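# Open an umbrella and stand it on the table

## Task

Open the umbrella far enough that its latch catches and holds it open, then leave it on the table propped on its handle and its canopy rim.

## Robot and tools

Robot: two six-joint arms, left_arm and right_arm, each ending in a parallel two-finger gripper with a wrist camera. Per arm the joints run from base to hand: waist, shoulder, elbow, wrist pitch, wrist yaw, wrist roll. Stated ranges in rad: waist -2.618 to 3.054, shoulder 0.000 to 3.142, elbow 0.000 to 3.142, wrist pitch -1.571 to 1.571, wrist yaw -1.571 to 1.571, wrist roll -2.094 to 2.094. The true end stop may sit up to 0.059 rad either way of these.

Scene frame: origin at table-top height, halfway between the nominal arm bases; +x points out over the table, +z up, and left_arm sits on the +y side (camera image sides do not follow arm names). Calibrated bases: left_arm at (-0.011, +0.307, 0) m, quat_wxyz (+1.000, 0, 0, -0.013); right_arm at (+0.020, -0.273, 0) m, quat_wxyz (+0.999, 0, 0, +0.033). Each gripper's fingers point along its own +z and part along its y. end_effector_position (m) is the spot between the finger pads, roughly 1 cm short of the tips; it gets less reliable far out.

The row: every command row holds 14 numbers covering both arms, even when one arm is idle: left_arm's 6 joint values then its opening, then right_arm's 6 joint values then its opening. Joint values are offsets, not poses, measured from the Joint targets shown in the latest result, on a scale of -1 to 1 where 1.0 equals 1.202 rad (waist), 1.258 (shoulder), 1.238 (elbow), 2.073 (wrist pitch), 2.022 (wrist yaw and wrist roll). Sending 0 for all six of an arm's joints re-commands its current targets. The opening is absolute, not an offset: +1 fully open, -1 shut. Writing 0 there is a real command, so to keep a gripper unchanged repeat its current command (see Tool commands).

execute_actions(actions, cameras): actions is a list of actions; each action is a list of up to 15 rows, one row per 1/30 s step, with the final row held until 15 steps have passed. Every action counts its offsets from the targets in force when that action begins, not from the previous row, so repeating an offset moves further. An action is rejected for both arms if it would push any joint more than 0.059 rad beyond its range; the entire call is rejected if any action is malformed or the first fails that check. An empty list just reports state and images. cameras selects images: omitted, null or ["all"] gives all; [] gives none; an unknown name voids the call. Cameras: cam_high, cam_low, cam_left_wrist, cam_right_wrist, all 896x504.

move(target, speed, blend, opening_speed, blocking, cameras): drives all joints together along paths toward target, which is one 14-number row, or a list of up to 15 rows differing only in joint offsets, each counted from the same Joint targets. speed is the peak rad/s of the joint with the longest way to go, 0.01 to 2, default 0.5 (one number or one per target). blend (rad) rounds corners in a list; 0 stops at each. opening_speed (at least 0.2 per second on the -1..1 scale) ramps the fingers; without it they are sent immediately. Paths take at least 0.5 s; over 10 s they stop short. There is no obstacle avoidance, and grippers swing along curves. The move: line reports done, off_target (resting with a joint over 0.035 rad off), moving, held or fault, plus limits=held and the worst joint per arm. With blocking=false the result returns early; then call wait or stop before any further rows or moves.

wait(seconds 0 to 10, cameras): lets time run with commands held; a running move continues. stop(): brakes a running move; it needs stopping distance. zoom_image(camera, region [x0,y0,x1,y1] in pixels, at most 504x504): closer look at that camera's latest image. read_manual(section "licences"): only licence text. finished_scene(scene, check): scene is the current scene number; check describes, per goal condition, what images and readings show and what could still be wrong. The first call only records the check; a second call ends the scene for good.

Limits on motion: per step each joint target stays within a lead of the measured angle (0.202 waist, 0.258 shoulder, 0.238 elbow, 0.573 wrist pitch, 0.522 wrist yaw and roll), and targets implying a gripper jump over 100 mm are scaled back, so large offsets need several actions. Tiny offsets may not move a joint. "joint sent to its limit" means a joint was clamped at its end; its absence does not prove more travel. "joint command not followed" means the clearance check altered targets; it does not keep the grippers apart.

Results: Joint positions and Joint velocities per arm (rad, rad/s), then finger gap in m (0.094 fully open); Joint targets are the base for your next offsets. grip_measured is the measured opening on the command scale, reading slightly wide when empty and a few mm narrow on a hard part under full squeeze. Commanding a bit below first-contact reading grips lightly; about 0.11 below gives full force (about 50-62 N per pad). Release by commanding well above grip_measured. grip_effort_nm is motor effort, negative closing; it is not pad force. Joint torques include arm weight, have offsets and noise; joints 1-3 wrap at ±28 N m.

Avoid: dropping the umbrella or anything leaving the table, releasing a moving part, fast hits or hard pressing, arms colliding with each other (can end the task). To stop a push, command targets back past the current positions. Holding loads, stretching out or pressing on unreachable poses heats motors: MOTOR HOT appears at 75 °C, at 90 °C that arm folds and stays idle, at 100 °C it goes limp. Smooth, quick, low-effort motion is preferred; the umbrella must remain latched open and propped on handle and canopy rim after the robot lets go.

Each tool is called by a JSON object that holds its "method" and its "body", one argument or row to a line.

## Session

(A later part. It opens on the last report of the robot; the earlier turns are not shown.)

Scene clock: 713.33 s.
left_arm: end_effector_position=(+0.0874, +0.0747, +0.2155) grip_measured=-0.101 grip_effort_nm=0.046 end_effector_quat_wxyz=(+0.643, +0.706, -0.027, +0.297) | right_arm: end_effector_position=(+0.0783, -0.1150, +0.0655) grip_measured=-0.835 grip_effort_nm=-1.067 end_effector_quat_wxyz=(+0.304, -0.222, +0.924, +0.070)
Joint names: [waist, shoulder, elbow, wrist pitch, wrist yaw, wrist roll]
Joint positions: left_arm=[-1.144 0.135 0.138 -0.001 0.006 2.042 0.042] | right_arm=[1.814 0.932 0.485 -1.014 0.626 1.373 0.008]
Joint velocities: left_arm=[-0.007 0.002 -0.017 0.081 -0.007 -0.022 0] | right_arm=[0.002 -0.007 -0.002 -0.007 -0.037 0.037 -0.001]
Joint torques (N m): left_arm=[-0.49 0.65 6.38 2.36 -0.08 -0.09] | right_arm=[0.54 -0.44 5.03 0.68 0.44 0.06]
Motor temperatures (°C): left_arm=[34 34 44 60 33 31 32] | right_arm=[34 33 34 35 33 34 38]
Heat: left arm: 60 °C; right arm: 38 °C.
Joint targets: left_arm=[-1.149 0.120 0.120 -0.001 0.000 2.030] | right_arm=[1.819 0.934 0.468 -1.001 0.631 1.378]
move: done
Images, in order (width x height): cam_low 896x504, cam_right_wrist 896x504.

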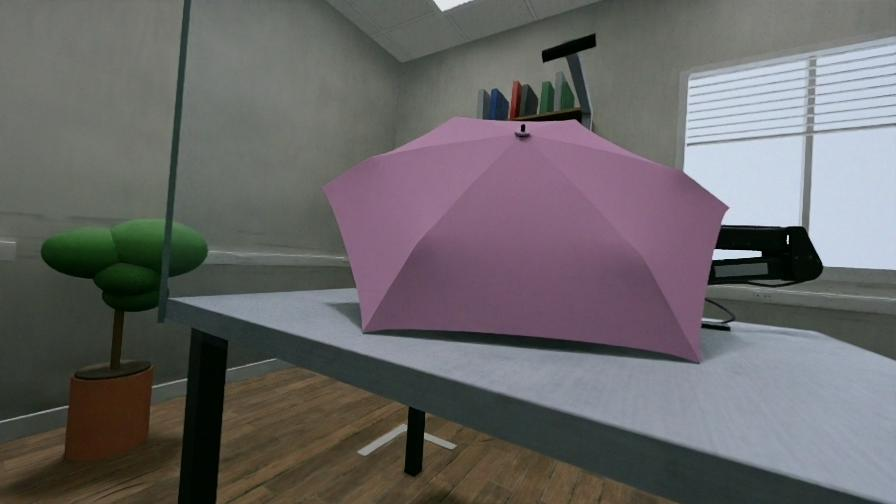

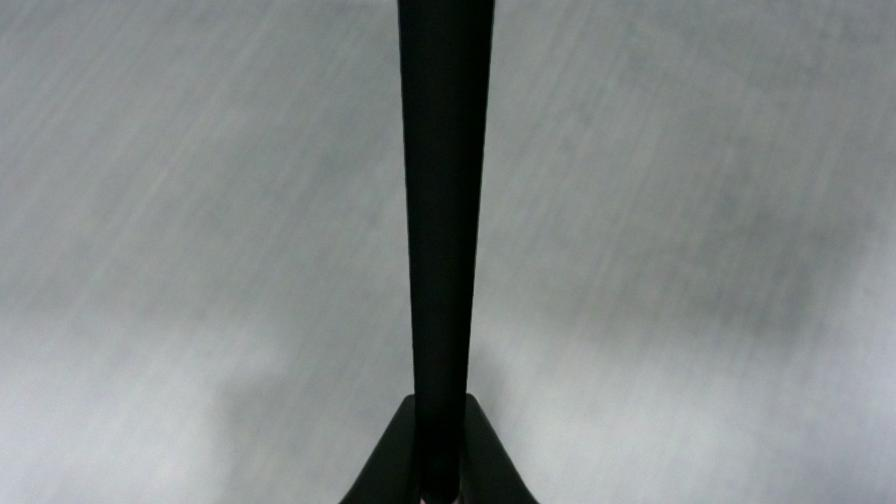

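{"method": "move", "body": {
  "target": [0, 0, 0, 0, 0, 0, -0.1, 0.0056, 0.0056, -0.0168, 0.0110, 0.0004, 0.0041, -1],
  "speed": 0.05,
  "cameras": ["cam_right_wrist"]
}}

Scene clock: 715.77 s.
left_arm: end_effector_position=(+0.0874, +0.0747, +0.2155) grip_measured=-0.101 grip_effort_nm=0.056 end_effector_quat_wxyz=(+0.643, +0.706, -0.027, +0.297) | right_arm: end_effector_position=(+0.0784, -0.1149, +0.0612) grip_measured=-0.835 grip_effort_nm=-1.067 end_effector_quat_wxyz=(+0.307, -0.221, +0.923, +0.071)
Joint names: [waist, shoulder, elbow, wrist pitch, wrist yaw, wrist roll]
Joint positions: left_arm=[-1.144 0.135 0.138 -0.001 0.006 2.042 0.042] | right_arm=[1.821 0.937 0.467 -0.992 0.633 1.382 0.008]
Joint velocities: left_arm=[0.012 0.007 -0.017 -0.007 -0.037 0.022 -0.001] | right_arm=[-0.012 -0.017 0.017 0.037 -0.007 -0.022 -0.002]
Joint torques (N m): left_arm=[-0.49 0.61 6.38 2.36 -0.07 -0.09] | right_arm=[0.58 -0.32 4.72 0.69 0.37 0.06]
Motor temperatures (°C): left_arm=[34 34 44 60 33 31 32] | right_arm=[34 32 34 35 33 34 38]
Heat: left arm: 60 °C; right arm: 38 °C.
Joint targets: left_arm=[-1.149 0.120 0.120 -0.001 0.000 2.030] | right_arm=[1.826 0.941 0.447 -0.979 0.632 1.386]
move: done
Images, in order (width x height): cam_right_wrist 896x504.

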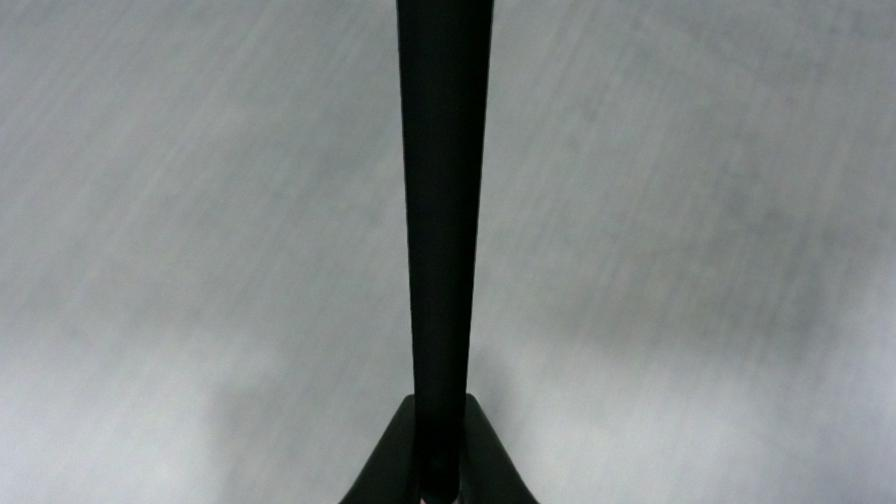

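{"method": "move", "body": {
  "target": [0, 0, 0, 0, 0, 0, -0.1, 0.0030, 0.0040, -0.0100, 0.0060, 0.0002, 0.0020, -1],
  "speed": 0.05,
  "cameras": ["cam_high", "cam_right_wrist"]
}}

Scene clock: 717.80 s.
left_arm: end_effector_position=(+0.0874, +0.0747, +0.2155) grip_measured=-0.101 grip_effort_nm=0.066 end_effector_quat_wxyz=(+0.643, +0.706, -0.027, +0.297) | right_arm: end_effector_position=(+0.0796, -0.1139, +0.0611) grip_measured=-0.835 grip_effort_nm=-1.057 end_effector_quat_wxyz=(+0.313, -0.220, +0.921, +0.074)
Joint names: [waist, shoulder, elbow, wrist pitch, wrist yaw, wrist roll]
Joint positions: left_arm=[-1.144 0.135 0.138 -0.001 0.006 2.042 0.042] | right_arm=[1.825 0.937 0.46 -0.982 0.647 1.386 0.008]
Joint velocities: left_arm=[-0.002 -0.007 0.012 0.022 0.022 0.007 0] | right_arm=[-0.017 0.002 -0.007 -0.022 0.007 -0.022 0]
Joint torques (N m): left_arm=[-0.49 0.64 6.41 2.36 -0.07 -0.09] | right_arm=[0.44 0.12 4.27 0.7 0.23 0.06]
Motor temperatures (°C): left_arm=[34 34 44 60 33 31 32] | right_arm=[34 32 34 35 33 34 38]
Heat: left arm: 60 °C; right arm: 38 °C.
Joint targets: left_arm=[-1.149 0.120 0.120 -0.001 0.000 2.030] | right_arm=[1.830 0.946 0.435 -0.966 0.633 1.390]
move: done
Images, in order (width x height): cam_high 896x504, cam_right_wrist 896x504.

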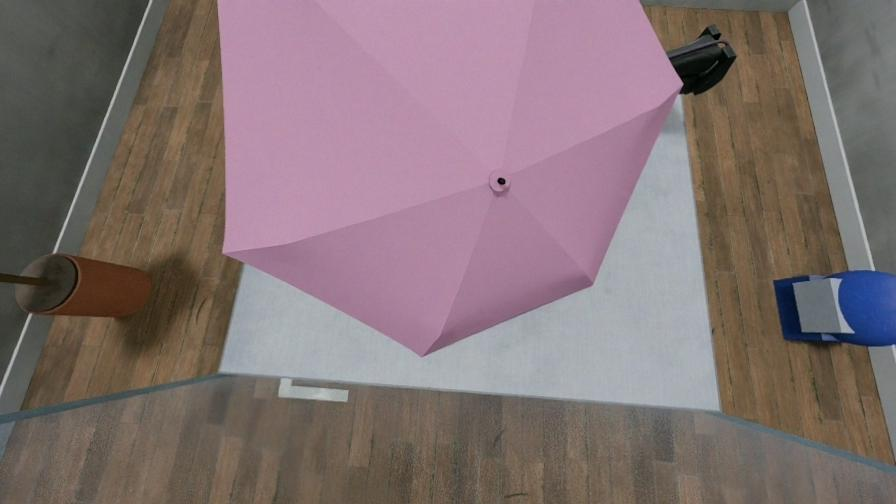

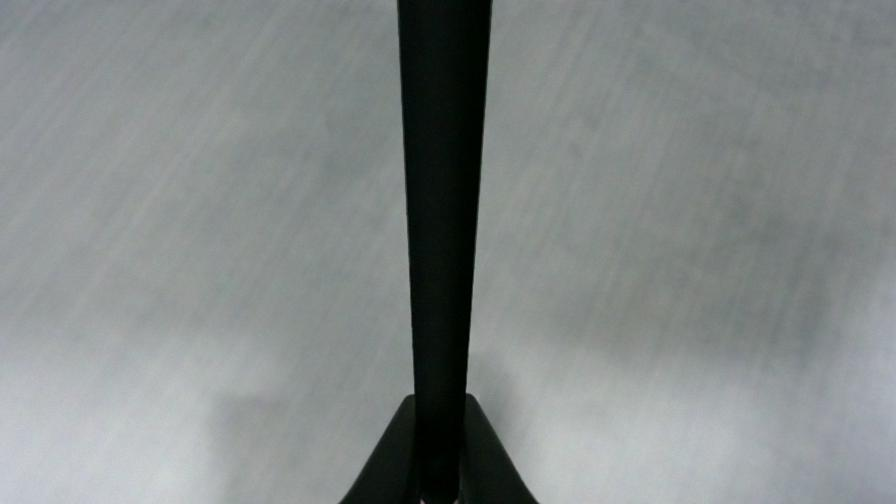

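{"method": "move", "body": {
  "target": [0, 0, 0, 0, 0, 0, -0.1, -0.0015, -0.0030, 0.0080, -0.0040, 0.0030, -0.0010, -1],
  "speed": 0.05,
  "cameras": []
}}

{"method": "move", "body": {
  "target": [0, 0, 0, 0, 0, 0, -0.1, 0, 0, 0, 0, 0, 0, -0.6],
  "opening_speed": 0.3
}}

Scene clock: 720.90 s.
left_arm: end_effector_position=(+0.0874, +0.0747, +0.2155) grip_measured=-0.101 grip_effort_nm=0.056 end_effector_quat_wxyz=(+0.643, +0.706, -0.027, +0.297) | right_arm: end_effector_position=(+0.0796, -0.1139, +0.0610) grip_measured=-0.835 grip_effort_nm=-1.062 end_effector_quat_wxyz=(+0.313, -0.220, +0.921, +0.074)
Joint names: [waist, shoulder, elbow, wrist pitch, wrist yaw, wrist roll]
Joint positions: left_arm=[-1.144 0.135 0.138 -0.001 0.006 2.042 0.042] | right_arm=[1.825 0.937 0.46 -0.982 0.648 1.386 0.008]
Joint velocities: left_arm=[0.007 -0.017 0.012 0.022 -0.007 0.007 0] | right_arm=[0.027 -0.022 -0.012 -0.022 -0.051 -0.007 0]
Joint torques (N m): left_arm=[-0.46 0.62 6.39 2.36 -0.07 -0.1] | right_arm=[0.32 -0.2 5.11 0.62 0.29 0.04]
Motor temperatures (°C): left_arm=[34 34 44 60 33 31 32] | right_arm=[34 32 34 35 33 34 38]
Heat: left arm: 60 °C; right arm: 38 °C.
Joint targets: left_arm=[-1.149 0.120 0.120 -0.001 0.000 2.030] | right_arm=[1.828 0.943 0.445 -0.974 0.639 1.388]
move: done
No camera images: "cameras" was empty.

Scene clock: 722.43 s.
left_arm: end_effector_position=(+0.0874, +0.0747, +0.2155) grip_measured=-0.101 grip_effort_nm=0.061 end_effector_quat_wxyz=(+0.643, +0.706, -0.027, +0.297) | right_arm: end_effector_position=(+0.0779, -0.1143, +0.0597) grip_measured=-0.602 grip_effort_nm=0.095 end_effector_quat_wxyz=(+0.307, -0.220, +0.923, +0.074)
Joint names: [waist, shoulder, elbow, wrist pitch, wrist yaw, wrist roll]
Joint positions: left_arm=[-1.144 0.135 0.138 -0.001 0.006 2.042 0.042] | right_arm=[1.825 0.937 0.46 -0.981 0.635 1.386 0.019]
Joint velocities: left_arm=[0.012 -0.012 -0.022 -0.007 0.007 0.007 0] | right_arm=[-0.017 -0.027 -0.017 -0.022 -0.037 0.007 0]
Joint torques (N m): left_arm=[-0.49 0.61 6.38 2.36 -0.07 -0.09] | right_arm=[0.31 -0.18 5.12 0.62 0.41 0.05]
Motor temperatures (°C): left_arm=[34 34 44 60 33 31 32] | right_arm=[34 32 34 35 33 34 38]
Heat: left arm: 60 °C; right arm: 38 °C.
Joint targets: left_arm=[-1.149 0.120 0.120 -0.001 0.000 2.030] | right_arm=[1.828 0.943 0.445 -0.974 0.639 1.388]
move: done

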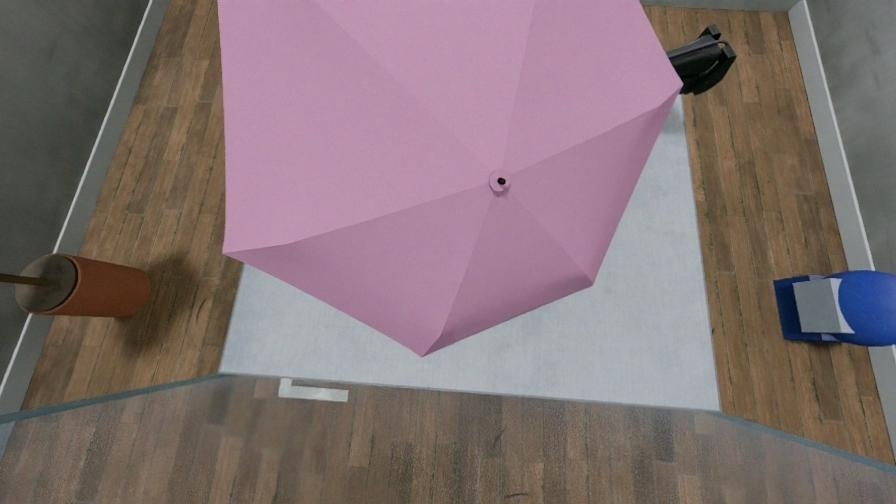

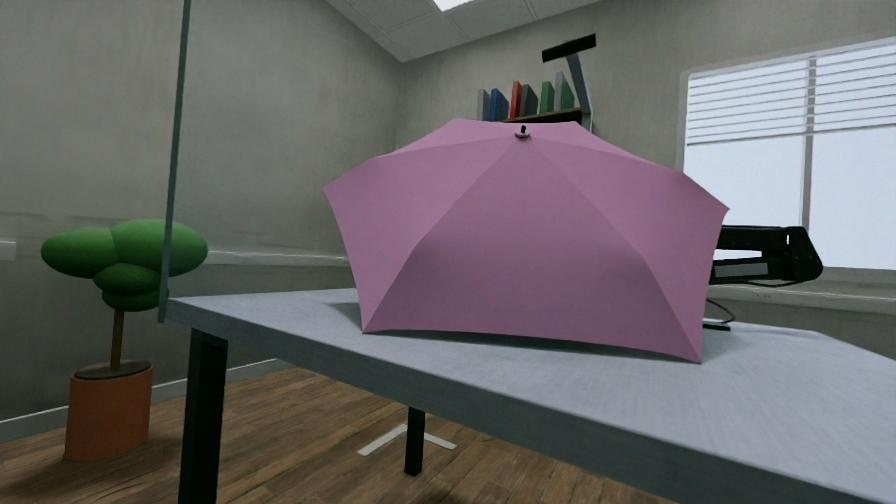

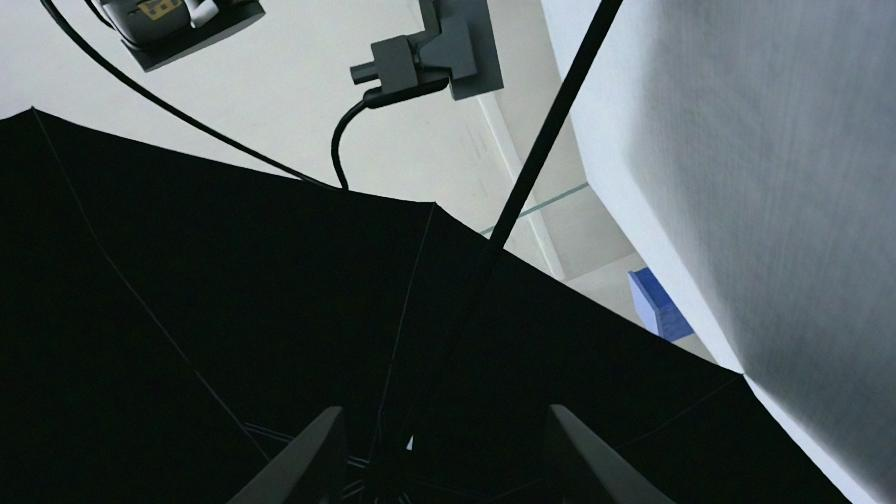

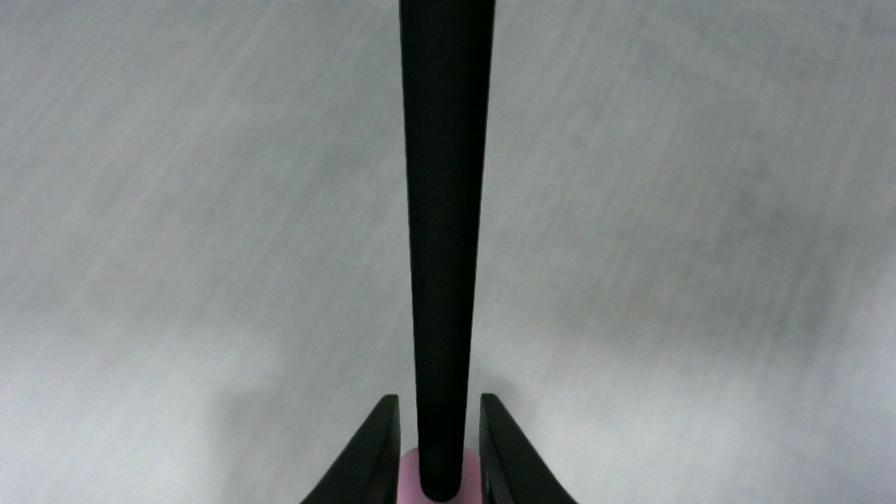

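{"method": "move", "body": {
  "target": [0, 0, 0, 0, 0, 0, -0.1, 0, 0, 0.0300, 0, 0, 0, -0.1],
  "opening_speed": 0.6,
  "cameras": ["cam_right_wrist"]
}}

Scene clock: 741.87 s.
left_arm: end_effector_position=(+0.0874, +0.0747, +0.2155) grip_measured=-0.101 grip_effort_nm=0.056 end_effector_quat_wxyz=(+0.643, +0.706, -0.027, +0.297) | right_arm: end_effector_position=(+0.0778, -0.1143, +0.0597) grip_measured=-0.102 grip_effort_nm=0.081 end_effector_quat_wxyz=(+0.307, -0.220, +0.923, +0.074)
Joint names: [waist, shoulder, elbow, wrist pitch, wrist yaw, wrist roll]
Joint positions: left_arm=[-1.144 0.135 0.138 -0.001 0.006 2.042 0.042] | right_arm=[1.825 0.937 0.46 -0.981 0.635 1.386 0.042]
Joint velocities: left_arm=[0.002 -0.002 -0.002 -0.066 -0.022 -0.007 0] | right_arm=[0.002 -0.002 0.002 -0.007 -0.022 -0.081 0]
Joint torques (N m): left_arm=[-0.47 0.64 6.39 2.35 -0.07 -0.09] | right_arm=[0.31 -0.21 8.34 0.63 0.43 0.03]
Motor temperatures (°C): left_arm=[34 34 44 59 33 31 31] | right_arm=[34 32 34 34 33 34 37]
Heat: left arm: 59 °C; right arm: 37 °C.
Joint targets: left_arm=[-1.149 0.120 0.120 -0.001 0.000 2.030] | right_arm=[1.828 0.943 0.482 -0.974 0.639 1.388]
move: done
Images, in order (width x height): cam_right_wrist 896x504.

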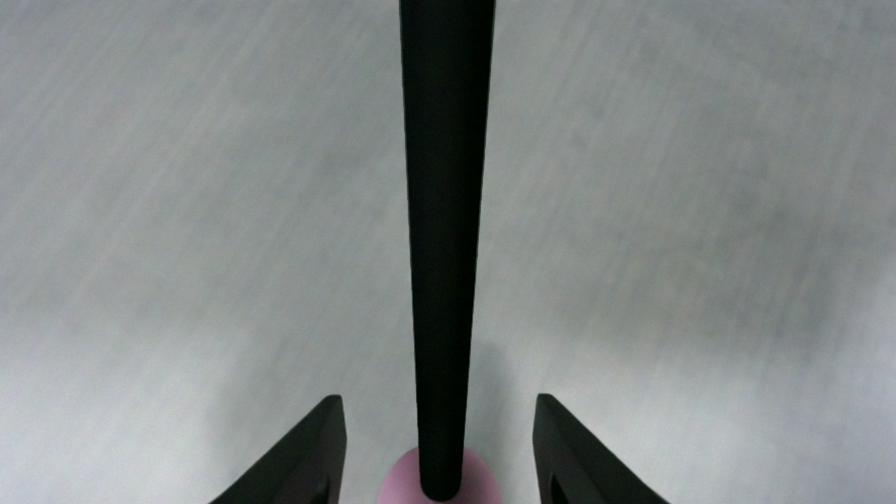

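{"method": "move", "body": {
  "target": [
    [0, 0, 0, 0, 0, 0, -0.1, 0.0855, 0.0041, 0.0656, -0.0671, 0.0035, 0.0631, -0.1],
    [0, 0, 0, 0, 0, 0, -0.1, 0.2996, 0.0494, 0.2103, -0.2178, -0.0046, 0.2209, -0.1],
    [0, 0, 0, 0, 0, 0, -0.1, 0.4925, 0.0851, 0.3376, -0.2537, -0.0193, 0.2928, -0.1]
  ],
  "speed": [0.12, 0.25, 0.35],
  "blend": 0.03
}}

Scene clock: 749.40 s.
left_arm: end_effector_position=(+0.0874, +0.0747, +0.2155) grip_measured=-0.101 grip_effort_nm=0.066 end_effector_quat_wxyz=(+0.643, +0.706, -0.027, +0.297) | right_arm: end_effector_position=(-0.0153, -0.1199, +0.1469) grip_measured=-0.102 grip_effort_nm=0.085 end_effector_quat_wxyz=(+0.256, -0.252, +0.921, +0.150)
Joint names: [waist, shoulder, elbow, wrist pitch, wrist yaw, wrist roll]
Joint positions: left_arm=[-1.144 0.135 0.138 -0.001 0.006 2.042 0.042] | right_arm=[2.415 1.045 0.872 -1.475 0.597 1.97 0.042]
Joint velocities: left_arm=[-0.002 0.002 0.007 -0.051 -0.022 -0.037 -0.001] | right_arm=[0.007 0.002 -0.002 -0.051 0.007 -0.037 0]
Joint torques (N m): left_arm=[-0.49 0.62 6.38 2.35 -0.07 -0.09] | right_arm=[0.5 -0.79 8.7 0 0.4 0.12]
Motor temperatures (°C): left_arm=[34 34 44 59 33 31 31] | right_arm=[34 32 35 34 33 34 37]
Heat: left arm: 59 °C; right arm: 37 °C.
Joint targets: left_arm=[-1.149 0.120 0.120 -0.001 0.000 2.030] | right_arm=[2.420 1.050 0.900 -1.500 0.600 1.980]
move: done

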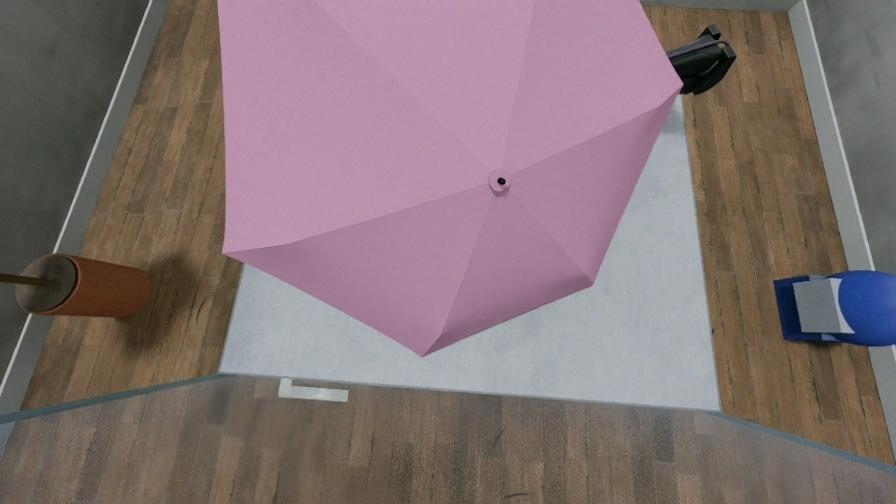

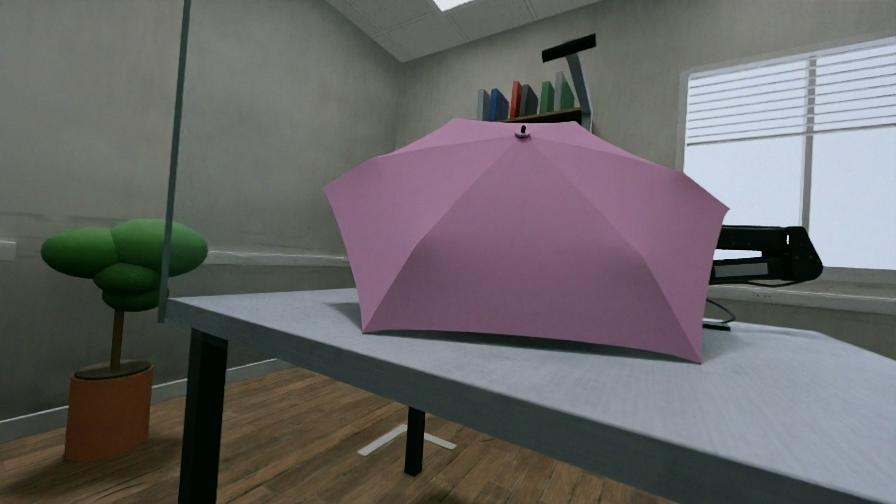

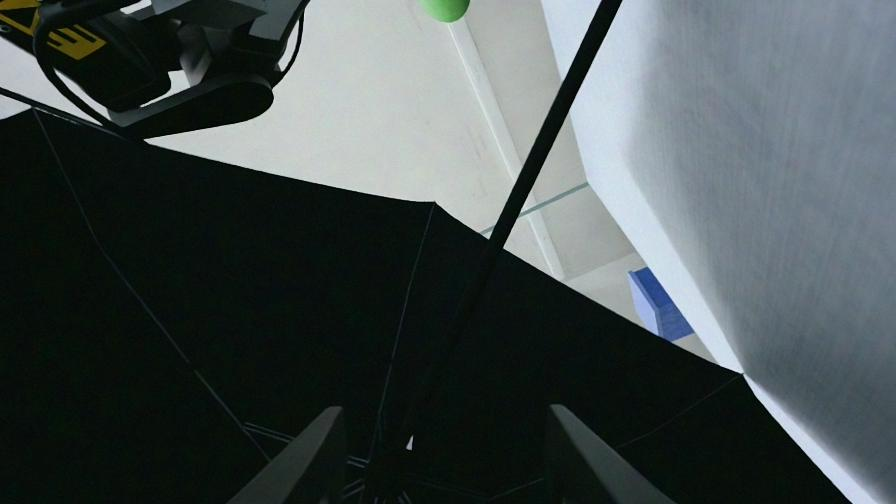

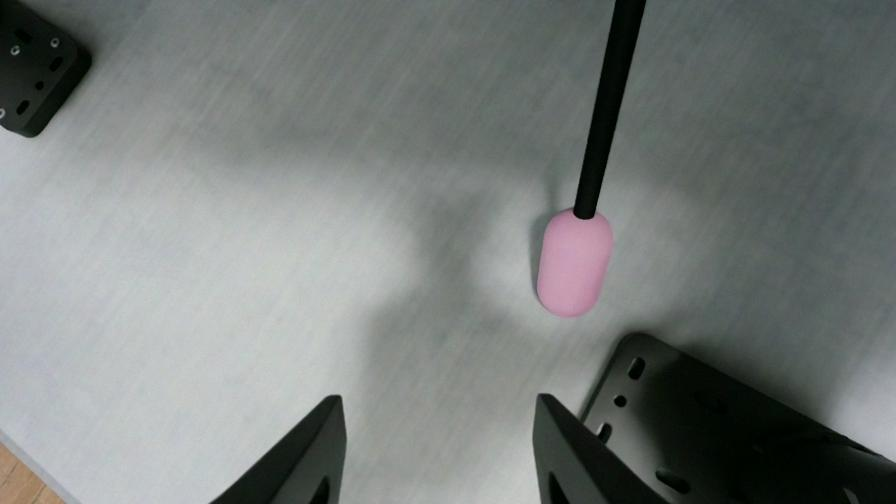

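{"method": "zoom_image", "body": {
  "camera": "cam_left_wrist",
  "region": [320, 400, 500, 504]
}}

{"method": "zoom_image", "body": {
  "camera": "cam_right_wrist",
  "region": [480, 160, 700, 360]
}}

{"method": "zoom_image", "body": {
  "camera": "cam_low",
  "region": [640, 310, 760, 380]
}}

Scaled by 2.800 from the camera's 896x504 image, which has a finer 1280x720 frame.

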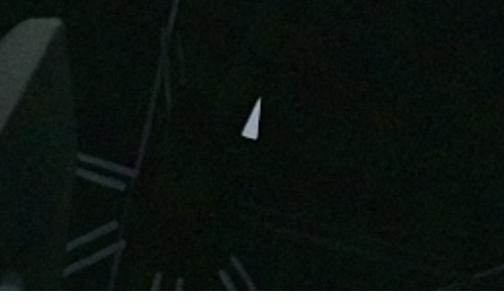

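Scaled by 2.291 from the camera's 896x504 image, which has a finer 1280x720 frame.

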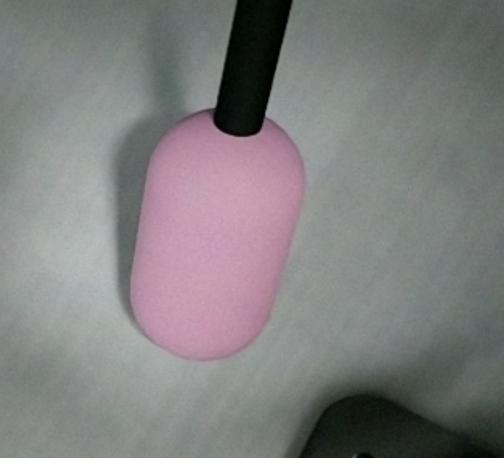

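Scaled by 4.200 from the camera's 896x504 image, which has a finer 1280x720 frame.

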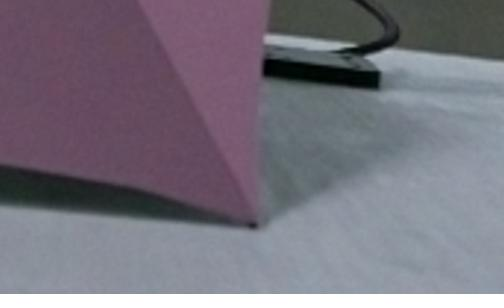

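{"method": "finished_scene", "body": {
  "scene": 2,
  "check": "Open and latched: after both grippers let go, cam_low/cam_high show the canopy fully spread with all rib tips out, unchanged across several replies. The left wrist picture shows the struts spread and the white latch wedge out on the handle side of the flange; the earlier, brighter left wrist picture (clock 659) showed the flange sitting directly against the wedge with no arm pushing on it. If it had not latched, the canopy would have sagged or the flange slid down past the wedge after the left released; neither has happened. Resting: right wrist zoom shows the pink handle lying on the table with its contact shadow, clear of the right base plate (1-2 cm). Both lower rib tips in cam_low touch the table with their shadows meeting the tips, well inside the table edge (cam_high: tips at (424,355) and (592,285), table edge at v~385). Free of robot: left gripper is folded at (.087,.075,.215), about 15 cm from the shaft and ~11 cm behind the rim plane; right gripper at (-.015,-.120,.147), above the handle without touching; shaft is not between any fingers. What the pictures cannot show: the far rim behind the canopy near left arm's elbow, but computed to be ~15 cm from the rim plane. Umbrella is still: images identical before and after retracting."
}}

This call ended nothing. Check each condition that your pictures could not show: look closer or test it, and mend what is not met. Then call finished_scene again.

{"method": "zoom_image", "body": {
  "camera": "cam_high",
  "region": [620, 0, 780, 110]
}}

{"method": "zoom_image", "body": {
  "camera": "cam_low",
  "region": [640, 170, 860, 350]
}}

{"method": "execute_actions", "body": {
  "actions": [],
  "cameras": ["cam_high", "cam_low", "cam_left_wrist"]
}}

Scaled by 3.150 from the camera's 896x504 image, which has a finer 1280x720 frame.

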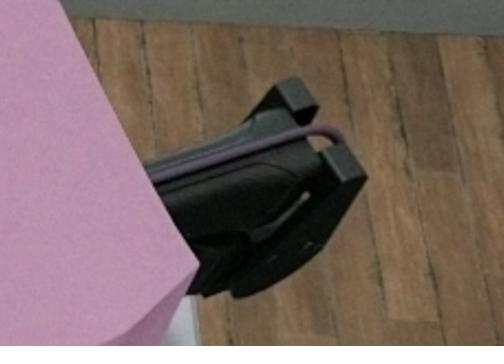

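Scaled by 2.291 from the camera's 896x504 image, which has a finer 1280x720 frame.

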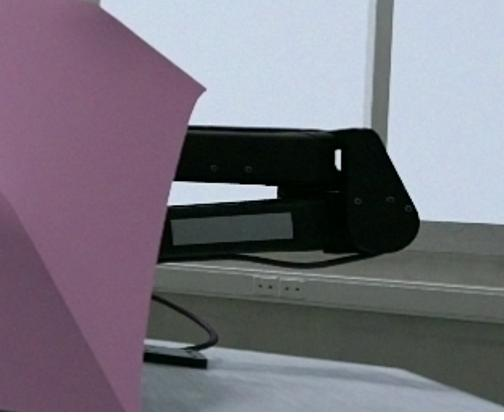

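Scene clock: 760.77 s.
left_arm: end_effector_position=(+0.0874, +0.0747, +0.2155) grip_measured=-0.101 grip_effort_nm=0.066 end_effector_quat_wxyz=(+0.643, +0.706, -0.027, +0.297) | right_arm: end_effector_position=(-0.0152, -0.1201, +0.1469) grip_measured=-0.102 grip_effort_nm=0.081 end_effector_quat_wxyz=(+0.256, -0.252, +0.921, +0.149)
Joint names: [waist, shoulder, elbow, wrist pitch, wrist yaw, wrist roll]
Joint positions: left_arm=[-1.144 0.135 0.138 -0.001 0.006 2.042 0.042] | right_arm=[2.415 1.045 0.872 -1.476 0.597 1.971 0.042]
Joint velocities: left_arm=[0.007 0.002 0.017 -0.007 0.037 0.022 0] | right_arm=[0.002 -0.017 0.007 -0.007 0.022 0.066 0]
Joint torques (N m): left_arm=[-0.47 0.64 6.39 2.36 -0.07 -0.09] | right_arm=[0.53 -0.75 8.66 0.04 0.41 0.1]
Motor temperatures (°C): left_arm=[34 34 43 59 33 31 31] | right_arm=[34 32 35 34 33 34 36]
Heat: left arm: 59 °C; right arm: 36 °C.
Joint targets: left_arm=[-1.149 0.120 0.120 -0.001 0.000 2.030] | right_arm=[2.420 1.050 0.900 -1.500 0.600 1.980]
Tool commands: left_gripper/opening=-0.1 right_gripper/opening=-0.1
Images, in order (width x height): cam_high 896x504, cam_low 896x504, cam_left_wrist 896x504.

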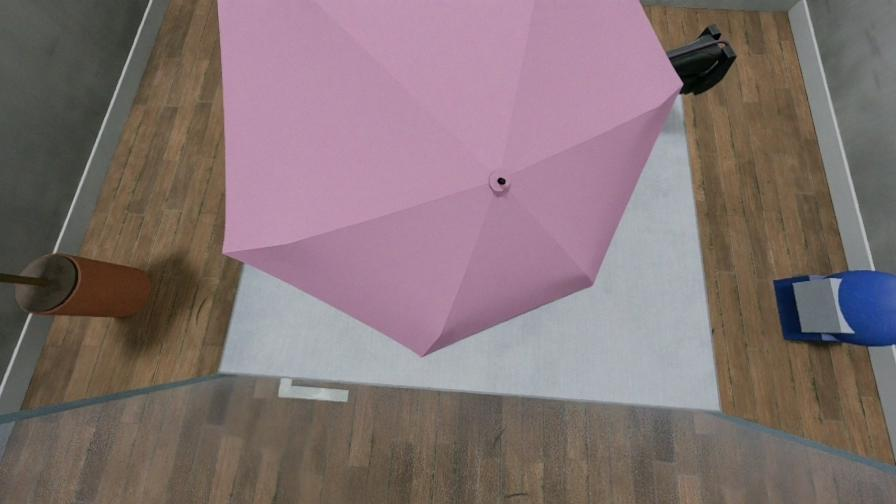

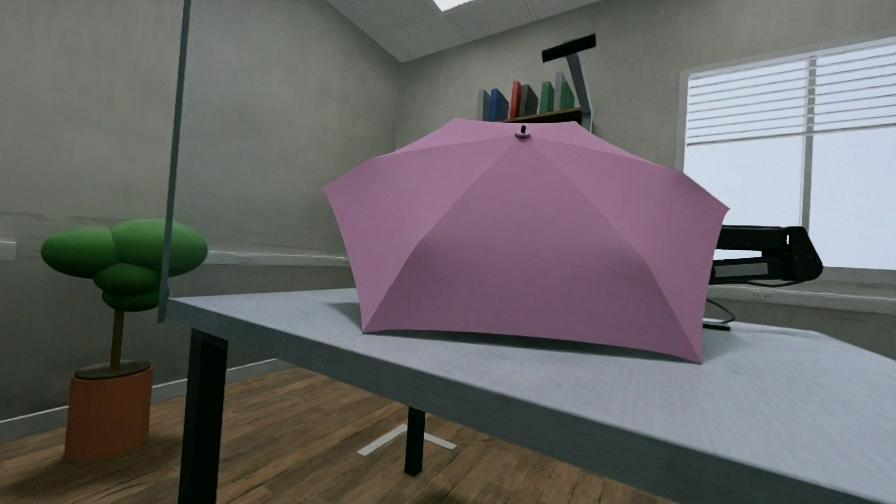

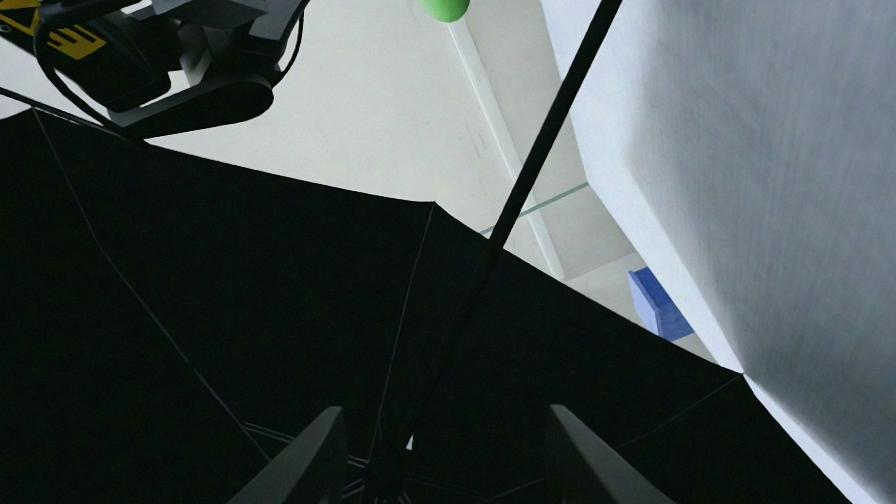

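{"method": "finished_scene", "body": {
  "scene": 2,
  "check": "Looked again at zooms of cam_high, cam_low and both wrist views. Open/latched: canopy fully spread, identical in all pictures since both grippers let go (over 30 s of scene time); the white latch wedge is out on the handle side of the flange, and nothing pushes on the flange. Resting: handle lies on the table (contact shadow, right wrist view) clear of the right base plate; both low rib tips touch the table with shadows meeting the tips, well inside the table edge. Robot contact: left arm's joint torques are unchanged from before the canopy was lowered past it to now, so the canopy does not lie on it; the computed clearance of its wrist and forearm from canopy edge/fabric is about 4 cm or more. Right elbow is about 10 cm behind the rim plane; right gripper is open and above the handle, touching nothing. Pictures cannot show the hidden back rim, but the umbrella does not move and the geometry and torques show no contact. Nothing fell off the table."
}}

The scene is finished: the task was done.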